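# Place the black pot upright inside the middle upper cabinet

## Task

Set the black pot standing upright on the floor of the middle upper cabinet, pushed in deep enough that the cabinet doors could close. Leave everything else undisturbed. A pot that is knocked over or left tilted counts as a failure.

## Robot and tools

ROBOT. A wheeled base that can drive in any direction carries a column about 1.7 m tall. A carriage rides up and down it (lift_m, 0 to 1 m) and holds two identical six-joint arms, each ending in a two-finger gripper. The arm bases sit roughly 0.57 m + lift_m above the floor, and parts of the carriage extend about 0.15 m below them. A hand can reach 0.78 m from its shoulder but only about 0.38 m below its arm base. The hand is about 0.16 m long and 0.1 m wide (0.14 m when open). The wrist camera sticks out 0.11 m from joint 6's axis on one side. The fingertips narrow to about 0.005 m thick in the closing direction and 0.02 m wide. The parked arm pose is joints 1-6 = 0, 0.05, 0.05, 1.45, 0, 0. With both arms parked the robot's footprint is about 0.85 m wide by 0.65 m long.

CAMERAS. carriage_camera is fixed on the carriage, faces forward and tilts about 20 degrees down. left_wrist_camera and right_wrist_camera look out past the fingertips. All images are 672x504 pixels. The carriage camera and the parked fingertips can stand up to 0.45 m above the arm bases.

FRAMES. Distances are in metres. In the base frame the origin is on the floor under the base centre, with x forward, y left and z up. left_hand and right_hand are reported in this frame as the point midway between the finger pads. quat_wxyz rotates the base axes into the hand axes: hand z runs along the fingers and hand y is the opening direction. A hand pointing straight up with joints 1, 5 and 6 at 0 reads (1, 0, 0, 0). The odometry frame is the base frame at the start of the scene. base_odometry comes only from wheel turns, so slip shows up as travel. Its heading is in rad, left positive, from -3.142 to 3.142. It can drift a degree or two after turns or long strafes.

move. Each call carries at most one action, and all of its motions start at the same moment.
- base: exactly one relative command, counted from the base's position in the last state report. translate_m is -2 to 2 m, forward positive. strafe_m is -2 to 2 m, left positive. rotate_rad is -6.3 to 6.3 rad, counter-clockwise positive.
- joints: a single object of absolute targets keyed by joint name. Any subset is allowed, covering both arms. Tolerances for "done" are in brackets.
  - lift_m: 0 to 1 m (±0.004).
  - joint1: -2.617 to 3.054 rad (±0.02). Rotates the arm about the vertical; 0 is forward, positive is left.
  - joint2: 0 to 3.141 (±0.105). Shoulder; 0 is upper arm back and level, 1.57 upright, 3.14 forward and level.
  - joint3: 0 to 3.141 (±0.06). Elbow; 0 is folded, 3.14 straight.
  - joint4: -1.57 to 1.57 (±0.04). Wrist pitch; positive lifts the fingertips.
  - joint5: -1.57 to 1.57 (±0.025). Wrist yaw; positive swings the tips to the RIGHT.
  - joint6: -2.094 to 2.094 (±0.02). Roll about the fingers; positive is clockwise seen from the forearm.
  - gripper: 0 to 0.093 m pad gap (±0.004).
  All of these are keyed left_joint1_rad … left_gripper_m and right_joint1_rad … right_gripper_m.
- speeds: optional top-speed caps for this action only. translate_m and strafe_m take 0.02 to 0.5 m/s, rotate_rad 0.05 to 1.57 rad/s, lift_m 0.08 to 0.25 m/s. The top of each range is the default.
- min_time_s: 0.1 to 8 s, the shortest duration for each arm and gripper motion.
- cameras: a list from carriage_camera, left_wrist_camera, right_wrist_camera or "all". Leaving it out or passing null gives all cameras; [] gives none.
No action may exceed 15 s, and a base drive ends with "time_out" after 14 s. Unknown keys make a call invalid. Out-of-range values get it refused. If a call is refused or a stop interrupts it, the remaining move, wait and finished_scene calls in that reply are skipped. A move with no action simply reports the state.

wait: seconds from 0 to 10, plus optional cameras. It commands nothing new.
zoom_image: camera, plus region [x0, y0, x1, y1] in pixels of that camera's latest image, measured from the top-left. The region can be at most 504x504. Only cameras included in the newest images can be zoomed.
finished_scene: scene = the current scene's number. It ends the scene permanently, so the pot must stay correctly placed without the robot's help.

RESULTS. The "pictures" line lists the order of the images, which can lag slightly behind the state. The "move" line reads "done" or the worst status reported. base_status and joint_status use these words:
- done: for the base, it only means the wheels turned the full amount.
- off_target: the motion stopped short and may still be pushing.
- contact_stop or time_out: the old target is dropped and the joint holds where it is.
- not_followed: joint targets were blocked near a self- or arm-arm collision, and the robot may keep retrying them.
- limit_stop_at_motor_heat: stopped by overheating.
on_its_own lists uncommanded activity; "held at" there is a target, not a measurement. motor_effort gives percent of maximum, with the peak of the last action in brackets. A lift effort that falls while lowering means a hand is resting on something. Joint torques include the arm's own weight and carry offsets. Torques 1-3 wrap past ±28 N m. Gripper readings read up to 0.005 m narrower than a firmly gripped part and 0.000 to 0.002 when closed on nothing. To release, command a gap well above the reading.

CAUTIONS. Reported hand positions are often a bit higher than the true ones, especially far out. About 1 kg makes a level hand sag 7 to 25 cm. Arms have no contact stop and will keep pressing. The base stops on wheel effort only and ignores the arms. If it gets stuck, back off about 0.2 m along the way it came, and raise the lift if the carriage is resting on something. Never back under a table edge into the column. Arms held out, loaded or pushing heat up. MOTOR HOT appears at 75 °C, and at 100 °C the arm goes limp for 30-60 s. Park the arm to cool it. Keep the two arms from hitting or pressing on each other. To clear blocked arms, first send one arm its current readings with joint 1 turned away from the other arm, then move the second arm. The robot tips most easily with the carriage high, the arms extended or loaded, or after abrupt stops. Avoid drops, releasing a moving pot, slams and hard pushes. The simulation keeps running while you deliberate. A loose object may occasionally be nudged by an outside disturbance.

Each tool is called after ">>>" by a JSON object that holds its "name" and its "arguments", one argument or row to a line.

## Session

>>> {"name": "move", "arguments": {

}}

Scene clock: 0.00 s.
Joint torques (N m): no reading
base_odometry: x=+0.000 y=+0.000 heading=+0.000
base_status: not commanded
joint_positions: lift_m=+0.300 left_joint1_rad=+0.011 left_joint2_rad=+0.066 left_joint3_rad=+0.024 left_joint4_rad=+1.484 left_joint5_rad=+0.006 left_joint6_rad=-0.041 left_gripper_m=+0.09396 right_joint1_rad=+0.001 right_joint2_rad=+0.045 right_joint3_rad=+0.056 right_joint4_rad=+1.494 right_joint5_rad=+0.030 right_joint6_rad=+0.014 right_gripper_m=+0.09396
joint_status: not commanded
motor_effort: lift_m=+23 drive_wheels=-3
left_hand: x=+0.2581 y=+0.3029 z=+1.2986 quat_wxyz=(+0.998, +0.001, +0.064, -0.015) (m; base frame)
right_hand: x=+0.2395 y=-0.3086 z=+1.3076 quat_wxyz=(+0.999, +0.015, +0.033, +0.007) (m; base frame)
pictures: carriage_camera, left_wrist_camera, right_wrist_camera

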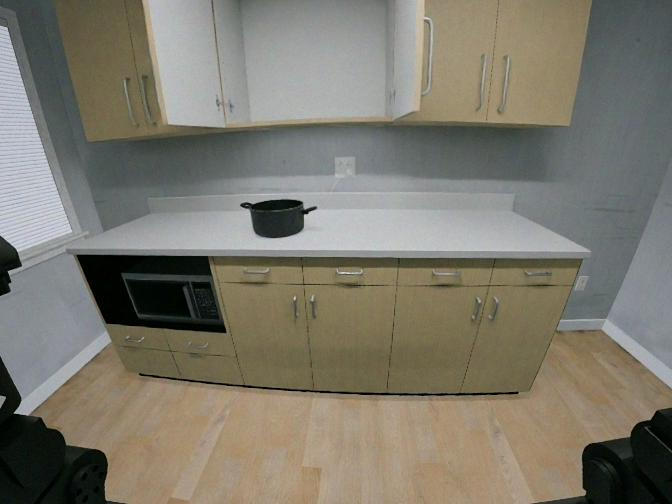

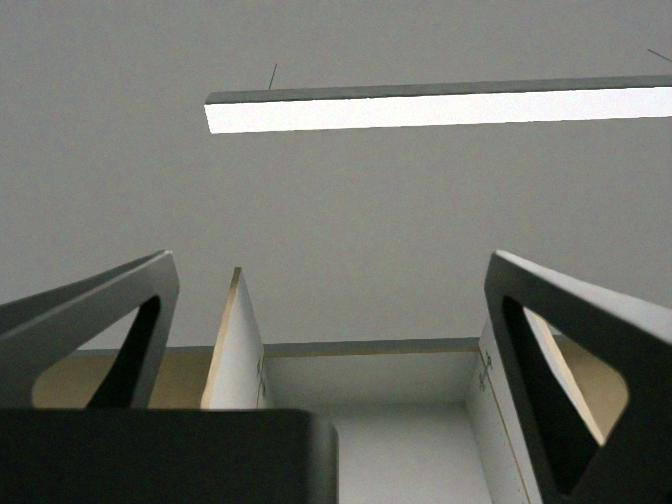

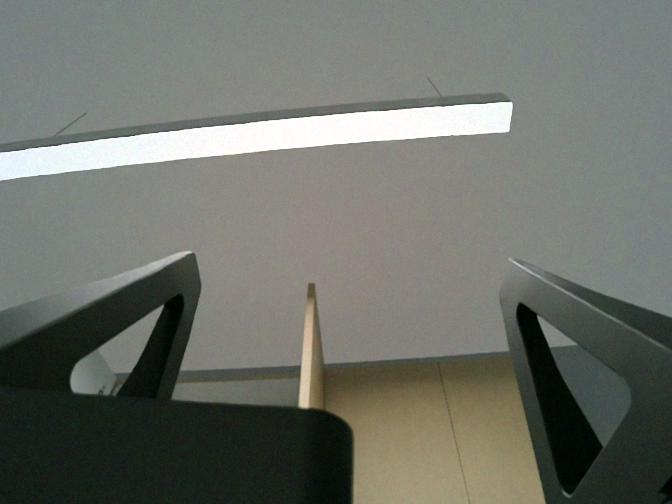

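>>> {"name": "zoom_image", "arguments": {
  "camera": "carriage_camera",
  "region": [200, 160, 400, 310]
}}

>>> {"name": "zoom_image", "arguments": {
  "camera": "carriage_camera",
  "region": [120, 0, 456, 252]
}}

Scaled by 2.520 from the camera's 672x504 image, which has a finer 960x720 frame.

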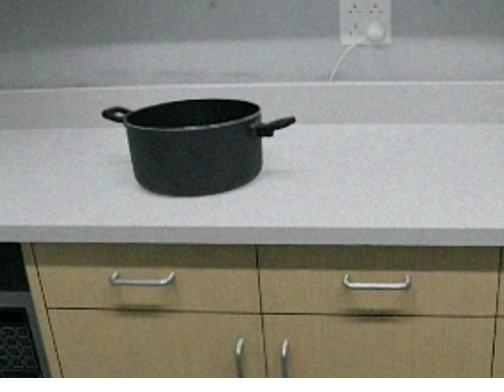

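Scaled by 1.500 from the camera's 672x504 image, which has a finer 960x720 frame.

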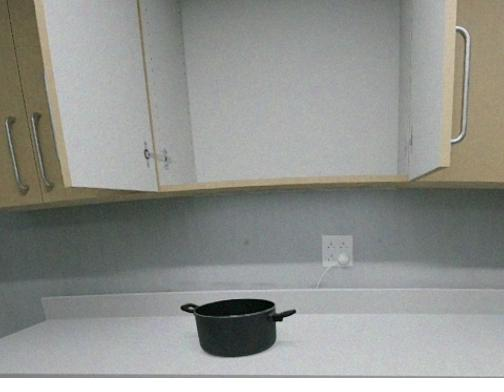

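>>> {"name": "move", "arguments": {
  "joints": {"lift_m": 0.8},
  "cameras": ["carriage_camera"]
}}

Scene clock: 15.17 s.
Joint torques (N m): left_arm=[-0.06 4.41 5.5 -0.17 0.02 0.03] | right_arm=[-0.1 4.71 5.12 -0.39 -0.04 -0.01]
move: done
base_odometry: x=+0.000 y=+0.000 heading=+0.000
base_status: not commanded
joint_positions: lift_m=+0.800 left_joint1_rad=+0.011 left_joint2_rad=+0.066 left_joint3_rad=+0.024 left_joint4_rad=+1.484 left_joint5_rad=+0.006 left_joint6_rad=-0.041 left_gripper_m=+0.09396 right_joint1_rad=+0.001 right_joint2_rad=+0.045 right_joint3_rad=+0.056 right_joint4_rad=+1.494 right_joint5_rad=+0.030 right_joint6_rad=+0.014 right_gripper_m=+0.09396
joint_status: all done
motor_effort: lift_m=+23(28) drive_wheels=-2(4)
left_hand: x=+0.2581 y=+0.3029 z=+1.7985 quat_wxyz=(+0.998, +0.001, +0.064, -0.015) (m; base frame)
right_hand: x=+0.2395 y=-0.3086 z=+1.8075 quat_wxyz=(+0.999, +0.015, +0.033, +0.007) (m; base frame)
pictures: carriage_camera

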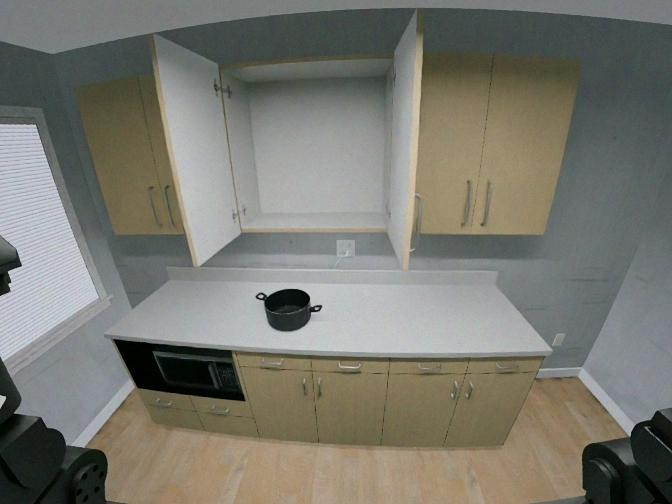

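>>> {"name": "zoom_image", "arguments": {
  "camera": "carriage_camera",
  "region": [230, 260, 430, 460]
}}

>>> {"name": "zoom_image", "arguments": {
  "camera": "carriage_camera",
  "region": [130, 0, 450, 280]
}}

Scaled by 2.520 from the camera's 672x504 image, which has a finer 960x720 frame.

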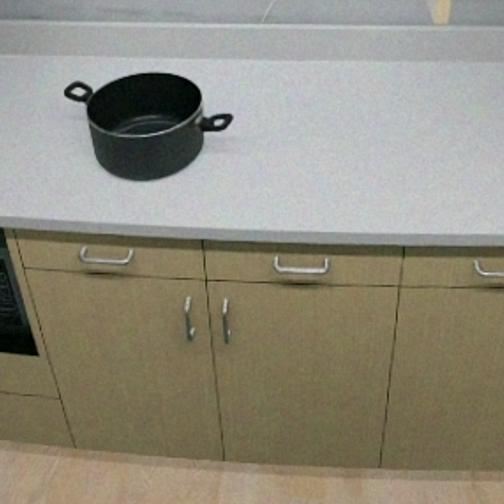

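Scaled by 1.575 from the camera's 672x504 image, which has a finer 960x720 frame.

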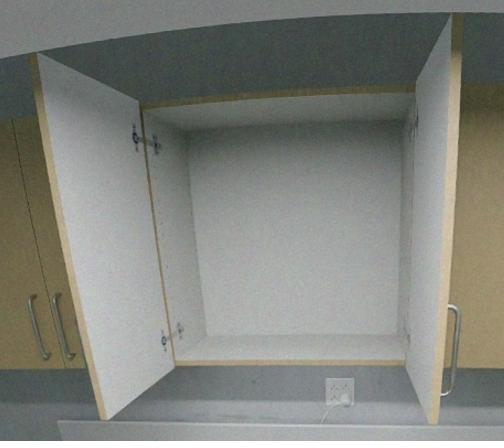

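>>> {"name": "move", "arguments": {
  "joints": {"left_joint1_rad": 0, "left_joint2_rad": 2.2715, "left_joint3_rad": 1.1144, "left_joint4_rad": 1.157, "left_joint5_rad": 0, "left_joint6_rad": -1.5708, "right_joint1_rad": 0, "right_joint2_rad": 2.2715, "right_joint3_rad": 1.1144, "right_joint4_rad": 1.157, "right_joint5_rad": 0, "right_joint6_rad": 1.5708},
  "min_time_s": 3
}}

Scene clock: 31.03 s.
Joint torques (N m): left_arm=[-0.83 -12.97 7.04 2.45 -0.01 0] | right_arm=[-0.21 -11.99 6.8 2.02 -0.19 0.04]
move: done
base_odometry: x=+0.000 y=+0.000 heading=+0.000
base_status: not commanded
joint_positions: lift_m=+0.800 left_joint1_rad=+0.008 left_joint2_rad=+2.268 left_joint3_rad=+1.091 left_joint4_rad=+1.153 left_joint5_rad=+0.006 left_joint6_rad=-1.559 left_gripper_m=+0.09398 right_joint1_rad=+0.001 right_joint2_rad=+2.268 right_joint3_rad=+1.088 right_joint4_rad=+1.155 right_joint5_rad=+0.015 right_joint6_rad=+1.557 right_gripper_m=+0.09396
joint_status: all done
motor_effort: lift_m=+23(23) drive_wheels=-2(3)
left_hand: x=+0.8073 y=+0.3070 z=+1.4807 quat_wxyz=(+0.497, -0.503, +0.508, -0.490) (m; base frame)
right_hand: x=+0.8068 y=-0.3056 z=+1.4803 quat_wxyz=(+0.501, +0.506, +0.506, +0.487) (m; base frame)
pictures: carriage_camera, left_wrist_camera, right_wrist_camera

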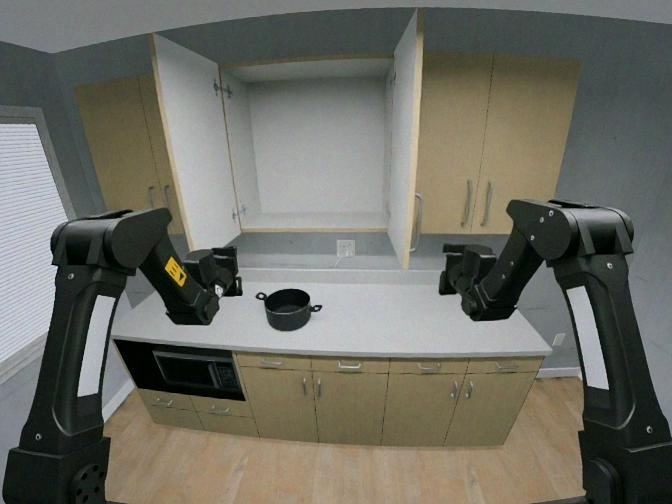

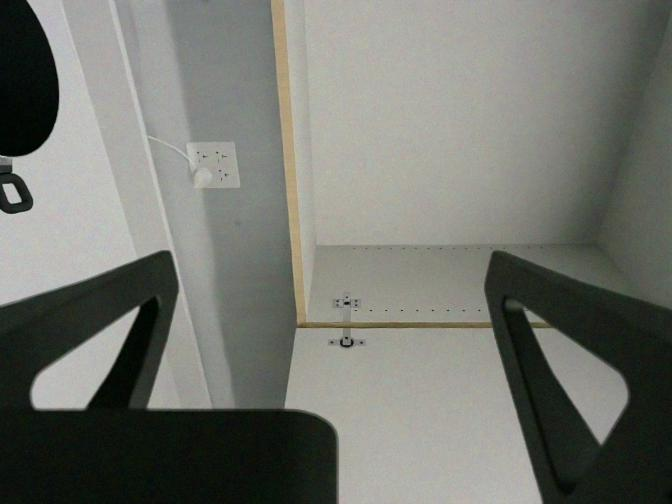

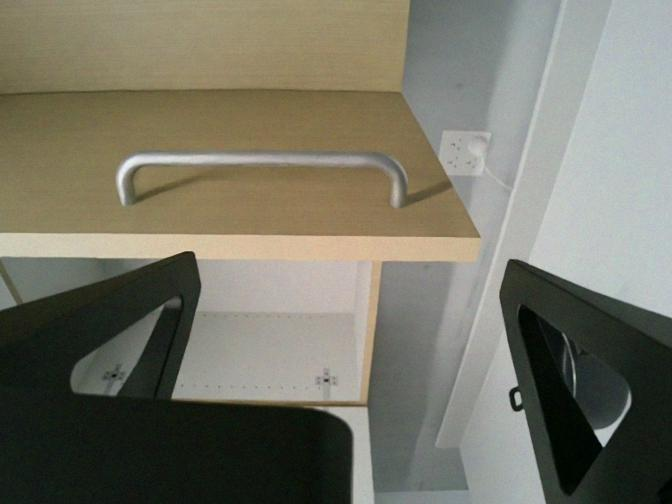

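>>> {"name": "zoom_image", "arguments": {
  "camera": "carriage_camera",
  "region": [130, 200, 330, 350]
}}

>>> {"name": "zoom_image", "arguments": {
  "camera": "carriage_camera",
  "region": [380, 200, 580, 350]
}}

Scaled by 2.520 from the camera's 672x504 image, which has a finer 960x720 frame.

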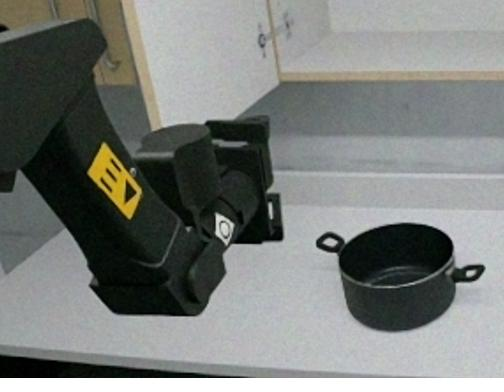

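Scaled by 2.520 from the camera's 672x504 image, which has a finer 960x720 frame.

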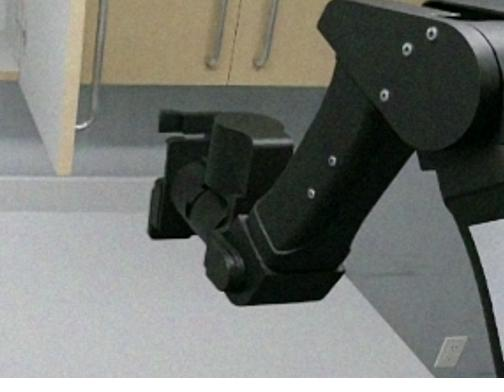

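>>> {"name": "zoom_image", "arguments": {
  "camera": "carriage_camera",
  "region": [0, 190, 260, 504]
}}

>>> {"name": "zoom_image", "arguments": {
  "camera": "carriage_camera",
  "region": [420, 190, 672, 504]
}}

Scaled by 1.605 from the camera's 672x504 image, which has a finer 960x720 frame.

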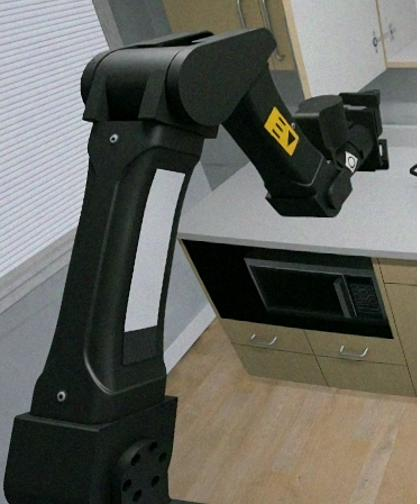

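Scaled by 1.605 from the camera's 672x504 image, which has a finer 960x720 frame.

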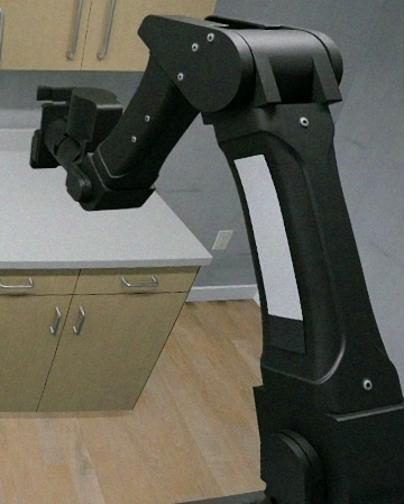

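>>> {"name": "move", "arguments": {
  "joints": {"left_joint5_rad": 1.5, "right_joint5_rad": -1.5},
  "min_time_s": 2,
  "cameras": ["carriage_camera"]
}}

>>> {"name": "zoom_image", "arguments": {
  "camera": "carriage_camera",
  "region": [180, 200, 480, 350]
}}

Scene clock: 45.17 s.
Joint torques (N m): left_arm=[-0.57 -12.42 6.65 1.84 0.16 -0.01] | right_arm=[-0.14 -11.47 6.48 1.49 -0.25 0.04]
move: done
base_odometry: x=+0.000 y=+0.000 heading=+0.000
base_status: not commanded
joint_positions: lift_m=+0.800 left_joint1_rad=+0.005 left_joint2_rad=+2.268 left_joint3_rad=+1.091 left_joint4_rad=+1.153 left_joint5_rad=+1.485 left_joint6_rad=-1.561 left_gripper_m=+0.09398 right_joint1_rad=+0.001 right_joint2_rad=+2.268 right_joint3_rad=+1.088 right_joint4_rad=+1.155 right_joint5_rad=-1.483 right_joint6_rad=+1.559 right_gripper_m=+0.09396
joint_status: all done
motor_effort: lift_m=+23(23) drive_wheels=-2(3)
left_hand: x=+0.6511 y=+0.1345 z=+1.4845 quat_wxyz=(+0.027, -0.037, +0.707, -0.706) (m; base frame)
right_hand: x=+0.6499 y=-0.1319 z=+1.4842 quat_wxyz=(+0.026, +0.035, +0.707, +0.706) (m; base frame)
pictures: carriage_camera

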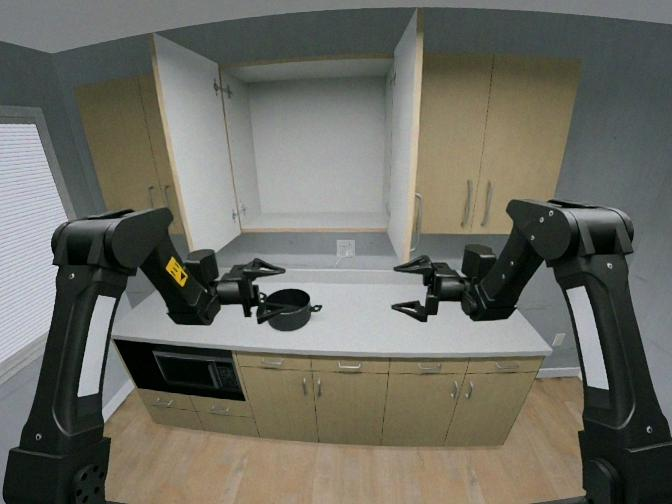

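Scaled by 1.680 from the camera's 672x504 image, which has a finer 960x720 frame.

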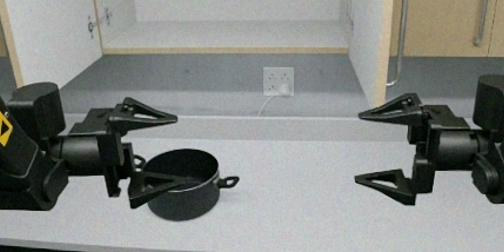

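>>> {"name": "zoom_image", "arguments": {
  "camera": "carriage_camera",
  "region": [200, 230, 310, 340]
}}

>>> {"name": "zoom_image", "arguments": {
  "camera": "carriage_camera",
  "region": [370, 230, 480, 340]
}}

Scaled by 4.582 from the camera's 672x504 image, which has a finer 960x720 frame.

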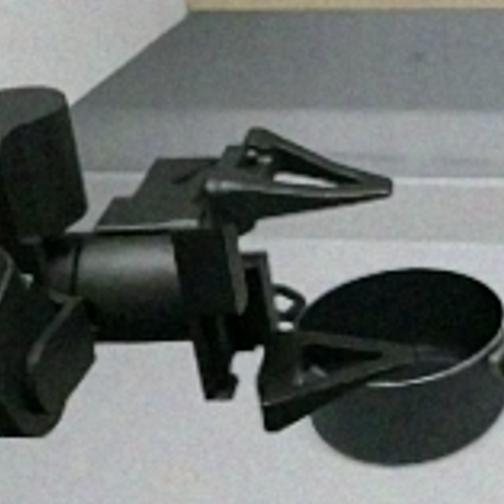

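Scaled by 4.582 from the camera's 672x504 image, which has a finer 960x720 frame.

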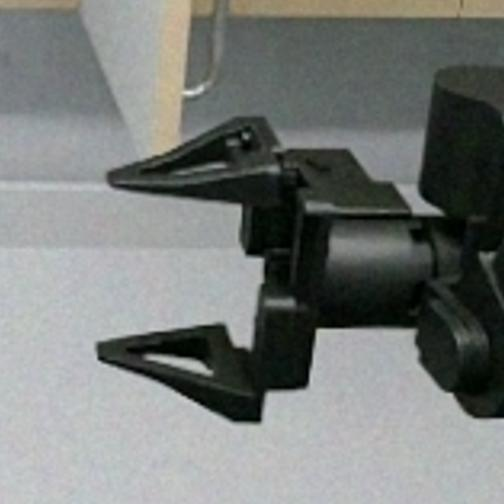

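>>> {"name": "move", "arguments": {
  "joints": {"left_joint2_rad": 2.6463, "left_joint3_rad": 1.8987, "left_joint4_rad": 0.7475, "right_joint2_rad": 2.6463, "right_joint3_rad": 1.8987, "right_joint4_rad": 0.7475},
  "min_time_s": 2,
  "cameras": ["carriage_camera"]
}}

>>> {"name": "zoom_image", "arguments": {
  "camera": "carriage_camera",
  "region": [240, 220, 440, 330]
}}

>>> {"name": "move", "arguments": {
  "joints": {"left_joint2_rad": 3.007, "left_joint3_rad": 1.571, "left_joint4_rad": 1.436, "right_joint2_rad": 3.007, "right_joint3_rad": 1.571, "right_joint4_rad": 1.436},
  "min_time_s": 2,
  "cameras": ["carriage_camera"]
}}

>>> {"name": "zoom_image", "arguments": {
  "camera": "carriage_camera",
  "region": [240, 280, 440, 440]
}}

Scene clock: 51.83 s.
Joint torques (N m): left_arm=[-0.59 -16.28 8.44 1.72 0.11 -0.01] | right_arm=[-0.21 -15.28 8.14 1.42 -0.19 0.06]
move: done
base_odometry: x=+0.000 y=+0.000 heading=+0.000
base_status: not commanded
joint_positions: lift_m=+0.800 left_joint1_rad=+0.005 left_joint2_rad=+2.640 left_joint3_rad=+1.871 left_joint4_rad=+0.753 left_joint5_rad=+1.492 left_joint6_rad=-1.561 left_gripper_m=+0.09398 right_joint1_rad=+0.001 right_joint2_rad=+2.639 right_joint3_rad=+1.868 right_joint4_rad=+0.753 right_joint5_rad=-1.487 right_joint6_rad=+1.559 right_gripper_m=+0.09396
joint_status: all done
motor_effort: lift_m=+23(23) drive_wheels=-3(3)
left_hand: x=+0.7804 y=+0.1351 z=+1.4860 quat_wxyz=(+0.028, -0.032, +0.707, -0.706) (m; base frame)
right_hand: x=+0.7797 y=-0.1317 z=+1.4853 quat_wxyz=(+0.027, +0.032, +0.707, +0.706) (m; base frame)
pictures: carriage_camera

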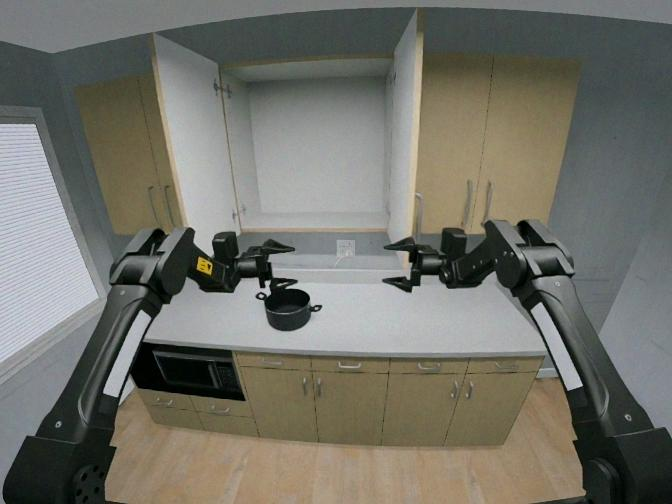

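Scaled by 2.520 from the camera's 672x504 image, which has a finer 960x720 frame.

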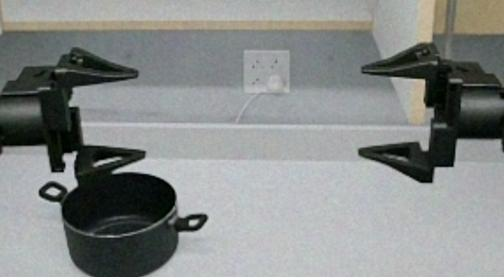

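Scene clock: 54.17 s.
Joint torques (N m): left_arm=[-0.58 -14.49 2.95 2.1 0.12 0] | right_arm=[-0.13 -13.44 2.91 1.63 -0.18 0.04]
move: done
base_odometry: x=+0.000 y=+0.000 heading=+0.000
base_status: not commanded
joint_positions: lift_m=+0.800 left_joint1_rad=+0.005 left_joint2_rad=+3.002 left_joint3_rad=+1.574 left_joint4_rad=+1.407 left_joint5_rad=+1.491 left_joint6_rad=-1.561 left_gripper_m=+0.09398 right_joint1_rad=+0.001 right_joint2_rad=+3.002 right_joint3_rad=+1.577 right_joint4_rad=+1.417 right_joint5_rad=-1.487 right_joint6_rad=+1.560 right_gripper_m=+0.09396
joint_status: all done
motor_effort: lift_m=+23(23) drive_wheels=-2(3)
left_hand: x=+0.6869 y=+0.1346 z=+1.2884 quat_wxyz=(+0.026, -0.034, +0.707, -0.706) (m; base frame)
right_hand: x=+0.6872 y=-0.1318 z=+1.2898 quat_wxyz=(+0.030, +0.028, +0.707, +0.706) (m; base frame)
pictures: carriage_camera

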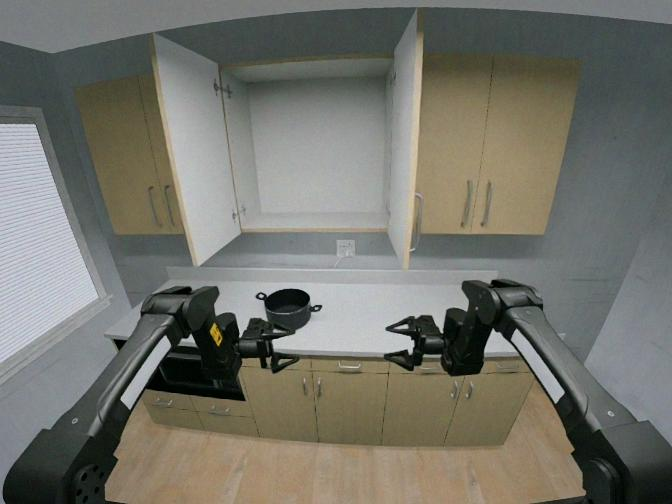

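Scaled by 2.520 from the camera's 672x504 image, which has a finer 960x720 frame.

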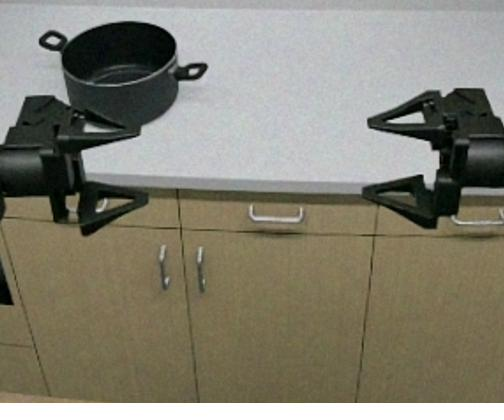

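>>> {"name": "zoom_image", "arguments": {
  "camera": "carriage_camera",
  "region": [240, 290, 340, 390]
}}

>>> {"name": "zoom_image", "arguments": {
  "camera": "carriage_camera",
  "region": [350, 290, 450, 390]
}}

Scaled by 5.040 from the camera's 672x504 image, which has a finer 960x720 frame.

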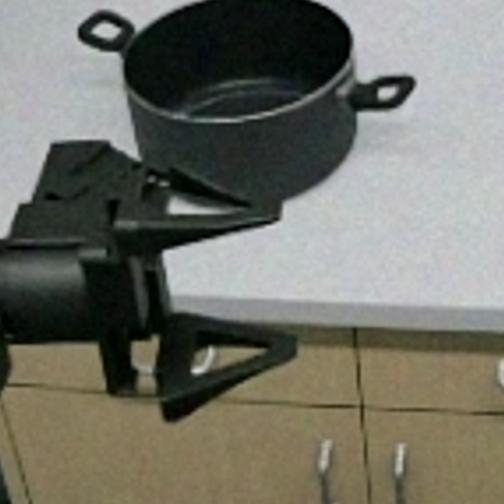

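Scaled by 5.040 from the camera's 672x504 image, which has a finer 960x720 frame.

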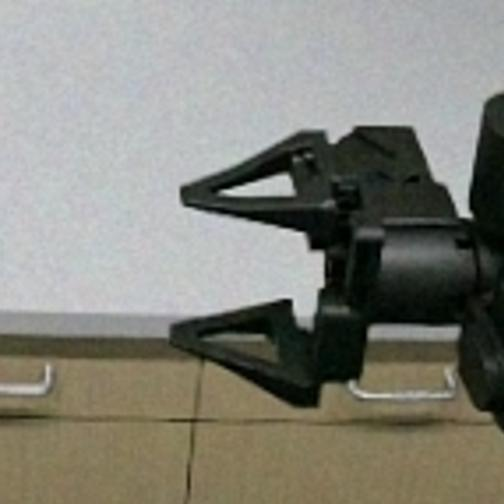

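>>> {"name": "move", "arguments": {
  "joints": {"left_joint2_rad": 2.2715, "left_joint3_rad": 1.1144, "left_joint4_rad": 1.157, "right_joint2_rad": 2.6463, "right_joint3_rad": 1.8987, "right_joint4_rad": 0.7475},
  "min_time_s": 2,
  "cameras": ["left_wrist_camera", "right_wrist_camera"]
}}

Scene clock: 67.23 s.
Joint torques (N m): left_arm=[-0.61 -17.95 3.93 1.75 0.13 0.02] | right_arm=[-0.31 -21.08 7.82 1.43 -0.22 0.04]
move: done
base_odometry: x=+0.000 y=+0.000 heading=+0.000
base_status: not commanded
joint_positions: lift_m=+0.800 left_joint1_rad=+0.005 left_joint2_rad=+2.320 left_joint3_rad=+1.119 left_joint4_rad=+1.163 left_joint5_rad=+1.492 left_joint6_rad=-1.561 left_gripper_m=+0.09398 right_joint1_rad=+0.001 right_joint2_rad=+2.695 right_joint3_rad=+1.870 right_joint4_rad=+0.754 right_joint5_rad=-1.488 right_joint6_rad=+1.560 right_gripper_m=+0.09396
joint_status: all done
motor_effort: lift_m=+23(23) drive_wheels=-2(3)
left_hand: x=+0.6553 y=+0.1345 z=+1.4707 quat_wxyz=(+0.020, -0.040, +0.707, -0.706) (m; base frame)
right_hand: x=+0.7790 y=-0.1317 z=+1.4561 quat_wxyz=(+0.008, +0.050, +0.707, +0.705) (m; base frame)
pictures: left_wrist_camera, right_wrist_camera

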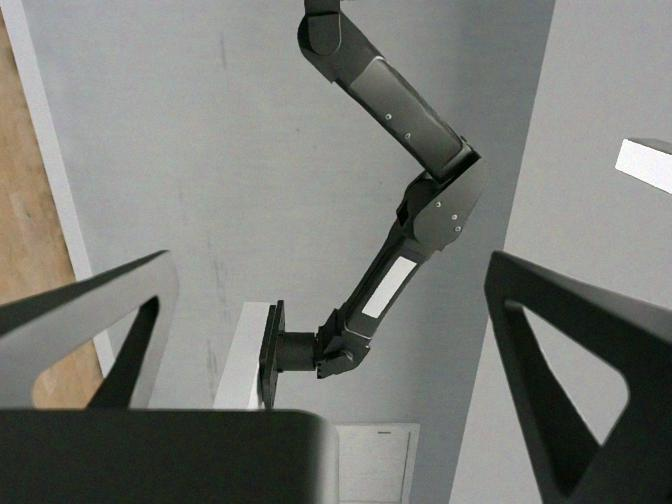

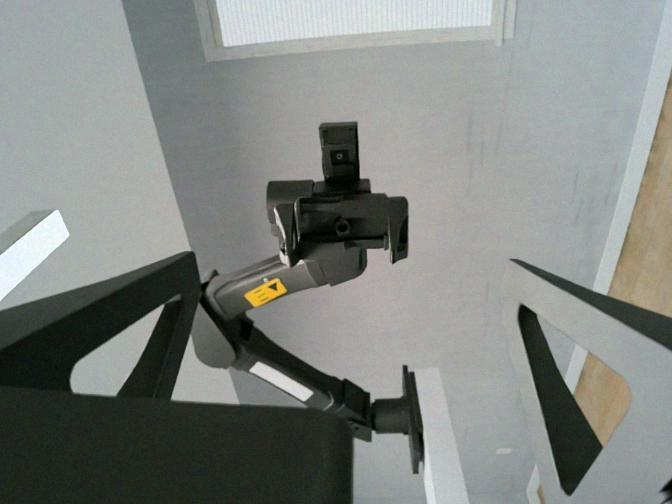

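>>> {"name": "move", "arguments": {
  "joints": {"lift_m": 0.35, "left_joint1_rad": -0.309, "left_joint2_rad": 2.507, "left_joint3_rad": 1.468, "left_joint4_rad": 1.06, "left_joint5_rad": -0.309, "left_joint6_rad": -1.571, "right_joint1_rad": 0.309, "right_joint2_rad": 2.507, "right_joint3_rad": 1.468, "right_joint4_rad": 1.06, "right_joint5_rad": 0.309, "right_joint6_rad": 1.571},
  "min_time_s": 2.5,
  "cameras": ["carriage_camera"]
}}

>>> {"name": "move", "arguments": {
  "base": {"rotate_rad": -0.351},
  "cameras": ["carriage_camera"]
}}

Scene clock: 75.87 s.
Joint torques (N m): left_arm=[-0.65 -15.1 7.58 2.47 -0.09 0.01] | right_arm=[0.32 -19.32 4.59 2.14 0.17 0.03]
move: done
base_odometry: x=+0.000 y=+0.000 heading=+0.000
base_status: not commanded
joint_positions: lift_m=+0.350 left_joint1_rad=-0.303 left_joint2_rad=+2.503 left_joint3_rad=+1.442 left_joint4_rad=+1.050 left_joint5_rad=-0.295 left_joint6_rad=-1.562 left_gripper_m=+0.09398 right_joint1_rad=+0.304 right_joint2_rad=+2.550 right_joint3_rad=+1.476 right_joint4_rad=+1.040 right_joint5_rad=+0.292 right_joint6_rad=+1.560 right_gripper_m=+0.09396
joint_status: all done
motor_effort: lift_m=+21(22) drive_wheels=-1(3)
left_hand: x=+0.8507 y=+0.1594 z=+1.0078 quat_wxyz=(+0.498, -0.498, +0.508, -0.496) (m; base frame)
right_hand: x=+0.8549 y=-0.1570 z=+0.9899 quat_wxyz=(+0.494, +0.500, +0.516, +0.490) (m; base frame)
pictures: carriage_camera

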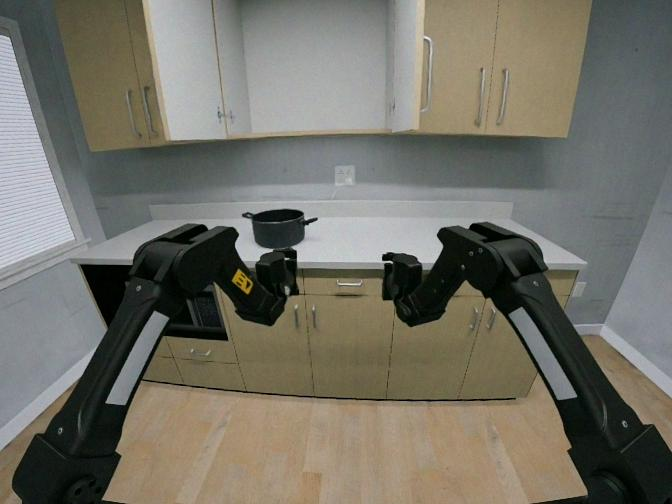

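Scene clock: 77.47 s.
Joint torques (N m): left_arm=[0.25 -15.04 7.43 2.45 -0.04 0.01] | right_arm=[0.23 -19.19 4.6 2.15 0.12 0.02]
move: done
base_odometry: x=+0.000 y=+0.000 heading=-0.351
base_status: done
joint_positions: lift_m=+0.350 left_joint1_rad=-0.313 left_joint2_rad=+2.503 left_joint3_rad=+1.445 left_joint4_rad=+1.050 left_joint5_rad=-0.301 left_joint6_rad=-1.562 left_gripper_m=+0.09398 right_joint1_rad=+0.304 right_joint2_rad=+2.550 right_joint3_rad=+1.476 right_joint4_rad=+1.042 right_joint5_rad=+0.299 right_joint6_rad=+1.560 right_gripper_m=+0.09396
joint_status: not commanded
motor_effort: lift_m=+21(21) drive_wheels=+2(10)
left_hand: x=+0.8498 y=+0.1543 z=+1.0089 quat_wxyz=(+0.498, -0.496, +0.508, -0.498) (m; base frame)
right_hand: x=+0.8549 y=-0.1584 z=+0.9902 quat_wxyz=(+0.496, +0.502, +0.514, +0.488) (m; base frame)
pictures: carriage_camera

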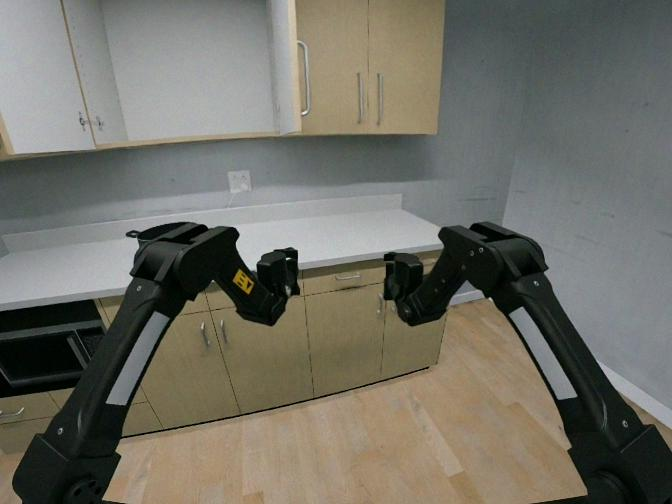

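>>> {"name": "move", "arguments": {
  "base": {"strafe_m": 0.7445},
  "joints": {"right_joint2_rad": 2.45},
  "min_time_s": 1.0,
  "cameras": []
}}

>>> {"name": "move", "arguments": {
  "base": {"translate_m": 0.12},
  "joints": {"right_joint2_rad": 2.507},
  "min_time_s": 1.0
}}

Scene clock: 81.93 s.
Joint torques (N m): left_arm=[-0.2 -15.12 7.43 2.47 -0.05 0.01] | right_arm=[-0.32 -19.41 4.86 2.09 0.1 0.01]
move: done
base_odometry: x=+0.257 y=+0.699 heading=-0.352
base_status: done
joint_positions: lift_m=+0.350 left_joint1_rad=-0.308 left_joint2_rad=+2.503 left_joint3_rad=+1.445 left_joint4_rad=+1.050 left_joint5_rad=-0.302 left_joint6_rad=-1.562 left_gripper_m=+0.09398 right_joint1_rad=+0.311 right_joint2_rad=+2.497 right_joint3_rad=+1.476 right_joint4_rad=+1.044 right_joint5_rad=+0.300 right_joint6_rad=+1.560 right_gripper_m=+0.09396
joint_status: all done
motor_effort: lift_m=+21(21) drive_wheels=-7(14)
left_hand: x=+0.8504 y=+0.1573 z=+1.0089 quat_wxyz=(+0.499, -0.498, +0.507, -0.496) (m; base frame)
right_hand: x=+0.8554 y=-0.1535 z=+1.0243 quat_wxyz=(+0.504, +0.491, +0.498, +0.507) (m; base frame)
pictures: none
No camera images: "cameras" was empty.

Scene clock: 83.60 s.
Joint torques (N m): left_arm=[-0.18 -15.16 7.42 2.47 -0.05 0] | right_arm=[-0.13 -14.04 4.81 2.1 0.09 0.03]
move: done
base_odometry: x=+0.369 y=+0.658 heading=-0.351
base_status: done
joint_positions: lift_m=+0.350 left_joint1_rad=-0.308 left_joint2_rad=+2.503 left_joint3_rad=+1.445 left_joint4_rad=+1.050 left_joint5_rad=-0.302 left_joint6_rad=-1.562 left_gripper_m=+0.09398 right_joint1_rad=+0.310 right_joint2_rad=+2.501 right_joint3_rad=+1.475 right_joint4_rad=+1.045 right_joint5_rad=+0.301 right_joint6_rad=+1.560 right_gripper_m=+0.09396
joint_status: all done
motor_effort: lift_m=+21(21) drive_wheels=-5(11)
left_hand: x=+0.8504 y=+0.1573 z=+1.0087 quat_wxyz=(+0.499, -0.498, +0.507, -0.496) (m; base frame)
right_hand: x=+0.8554 y=-0.1543 z=+1.0218 quat_wxyz=(+0.503, +0.492, +0.499, +0.506) (m; base frame)
pictures: carriage_camera, left_wrist_camera, right_wrist_camera

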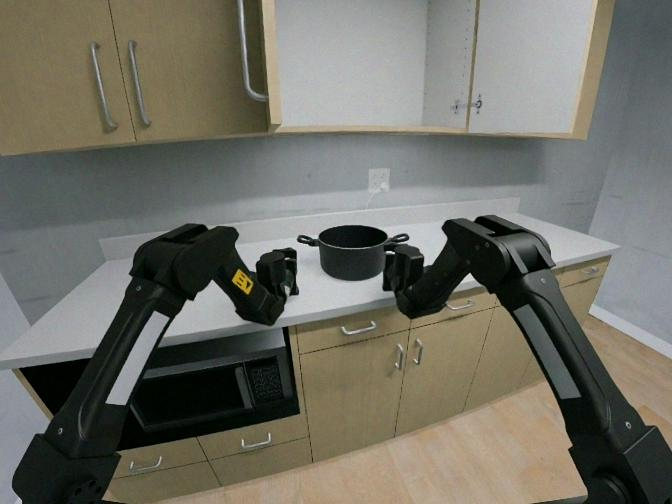

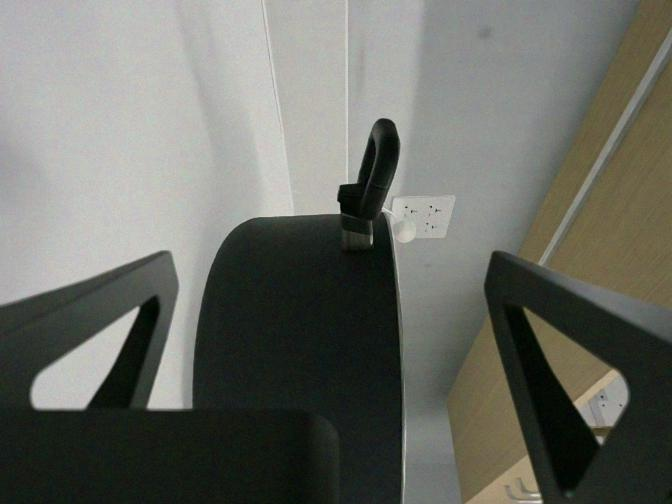

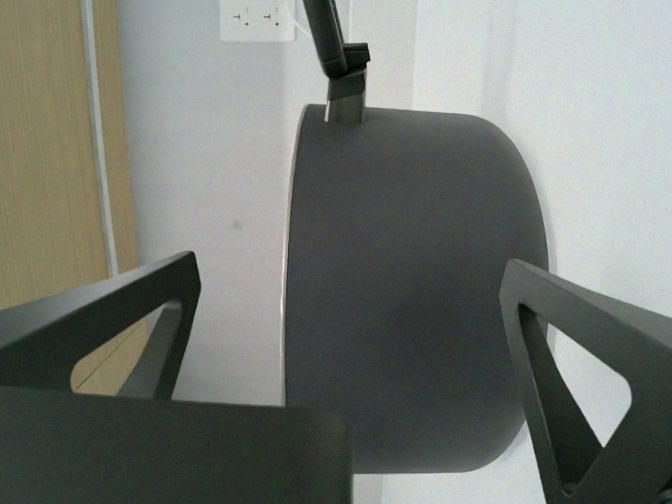

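>>> {"name": "zoom_image", "arguments": {
  "camera": "carriage_camera",
  "region": [240, 200, 460, 330]
}}

Scaled by 2.291 from the camera's 672x504 image, which has a finer 960x720 frame.

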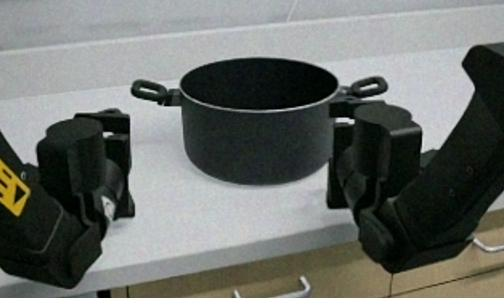

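>>> {"name": "move", "arguments": {
  "base": {"strafe_m": -0.033},
  "joints": {"lift_m": 0.37, "left_joint1_rad": -0.272, "left_joint5_rad": -0.272, "right_joint1_rad": 0.272, "right_joint5_rad": 0.272},
  "min_time_s": 1.0
}}

Scene clock: 96.43 s.
Joint torques (N m): left_arm=[0.25 -16.28 6.76 2.47 0.18 0.01] | right_arm=[-0.31 -15.23 5.11 2.01 -0.19 0.03]
move: done
base_odometry: x=+0.358 y=+0.627 heading=-0.351
base_status: done
joint_positions: lift_m=+0.370 left_joint1_rad=-0.275 left_joint2_rad=+2.514 left_joint3_rad=+1.452 left_joint4_rad=+1.050 left_joint5_rad=-0.285 left_joint6_rad=-1.562 left_gripper_m=+0.09398 right_joint1_rad=+0.274 right_joint2_rad=+2.512 right_joint3_rad=+1.471 right_joint4_rad=+1.053 right_joint5_rad=+0.287 right_joint6_rad=+1.560 right_gripper_m=+0.09396
joint_status: all done
motor_effort: lift_m=+23(28) drive_wheels=-5(8)
left_hand: x=+0.8559 y=+0.1751 z=+1.0250 quat_wxyz=(+0.503, -0.503, +0.503, -0.491) (m; base frame)
right_hand: x=+0.8595 y=-0.1748 z=+1.0346 quat_wxyz=(+0.508, +0.499, +0.496, +0.498) (m; base frame)
pictures: carriage_camera, left_wrist_camera, right_wrist_camera

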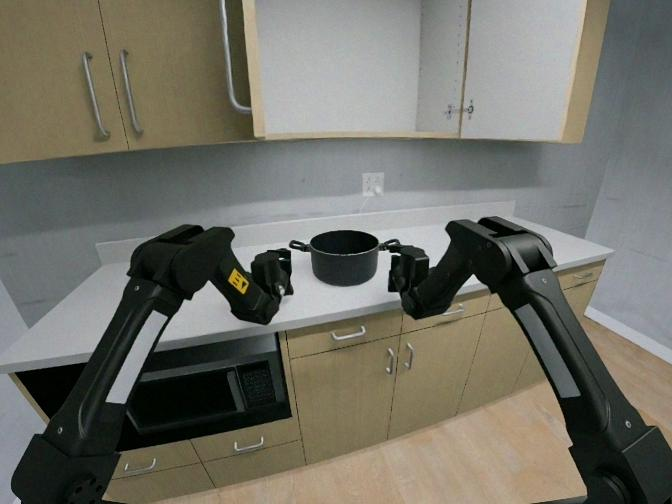

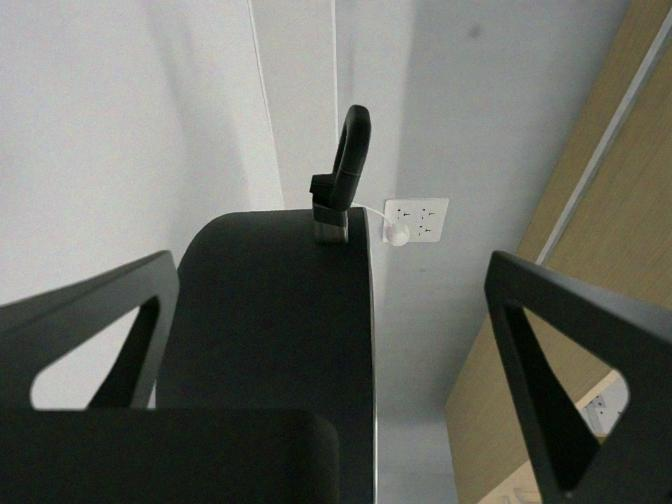

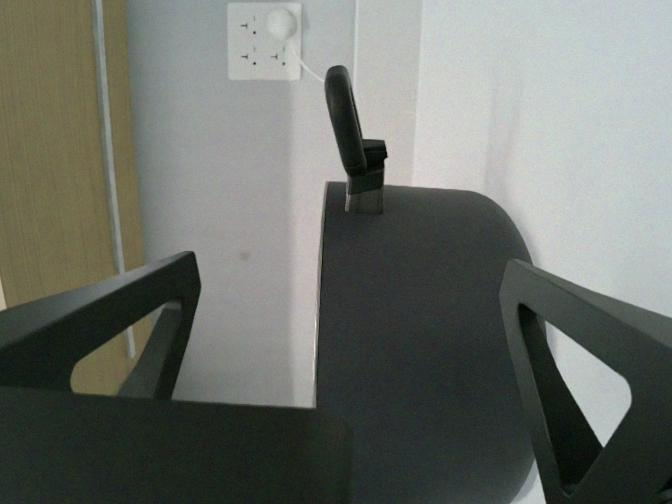

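>>> {"name": "move", "arguments": {
  "base": {"translate_m": 0.06},
  "joints": {"left_joint2_rad": 2.47},
  "min_time_s": 0.8
}}

Scene clock: 100.40 s.
Joint torques (N m): left_arm=[0.14 -20.01 6.82 2.49 0.14 0.01] | right_arm=[-0.14 -15.3 5 2.05 -0.16 0.03]
move: done
base_odometry: x=+0.415 y=+0.606 heading=-0.351
base_status: done
joint_positions: lift_m=+0.370 left_joint1_rad=-0.274 left_joint2_rad=+2.514 left_joint3_rad=+1.452 left_joint4_rad=+1.050 left_joint5_rad=-0.283 left_joint6_rad=-1.562 left_gripper_m=+0.09398 right_joint1_rad=+0.273 right_joint2_rad=+2.512 right_joint3_rad=+1.471 right_joint4_rad=+1.053 right_joint5_rad=+0.286 right_joint6_rad=+1.560 right_gripper_m=+0.09396
joint_status: all done
motor_effort: lift_m=+23(23) drive_wheels=-6(12)
left_hand: x=+0.8560 y=+0.1752 z=+1.0250 quat_wxyz=(+0.502, -0.502, +0.504, -0.492) (m; base frame)
right_hand: x=+0.8597 y=-0.1755 z=+1.0347 quat_wxyz=(+0.508, +0.499, +0.496, +0.498) (m; base frame)
pictures: carriage_camera, left_wrist_camera, right_wrist_camera

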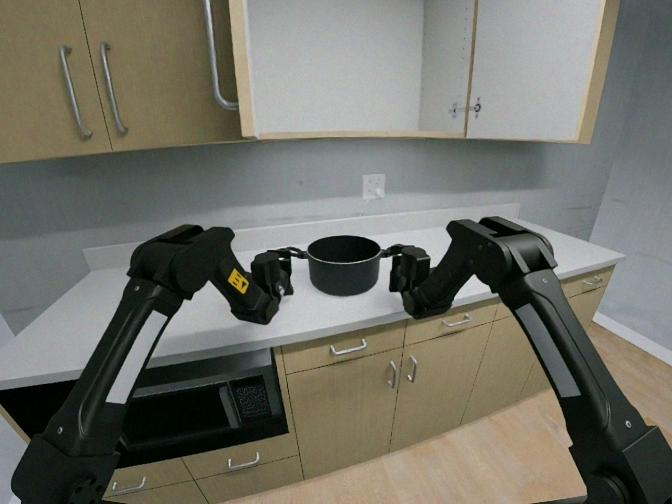

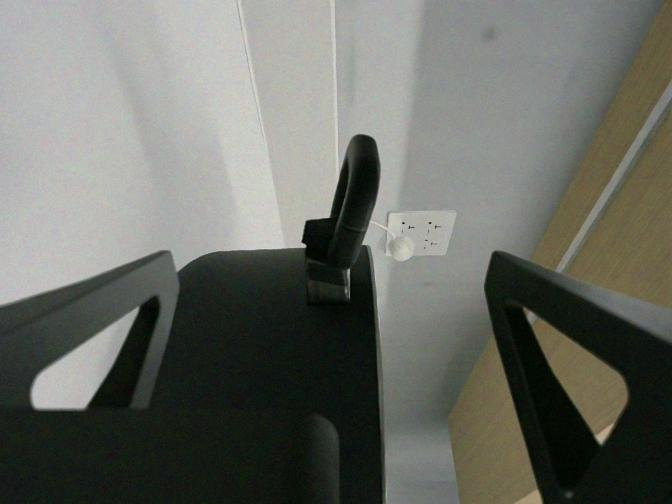

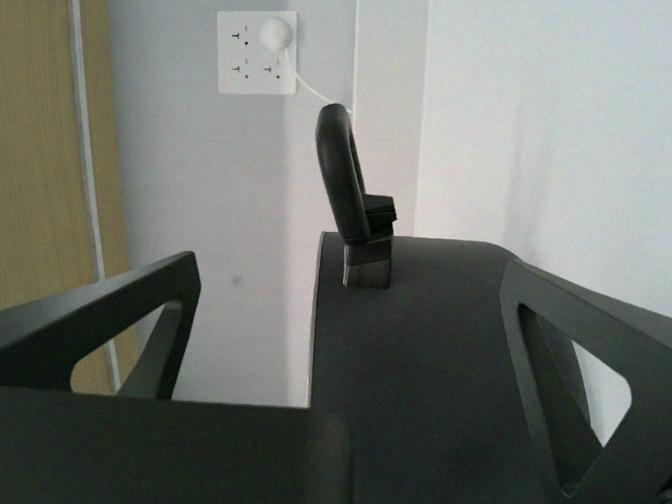

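>>> {"name": "zoom_image", "arguments": {
  "camera": "carriage_camera",
  "region": [240, 210, 440, 310]
}}

Scaled by 2.520 from the camera's 672x504 image, which has a finer 960x720 frame.

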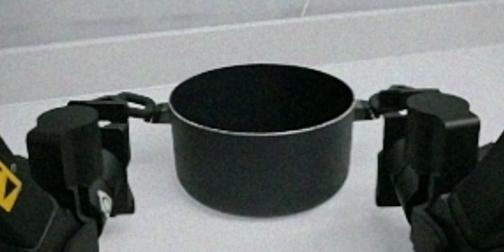

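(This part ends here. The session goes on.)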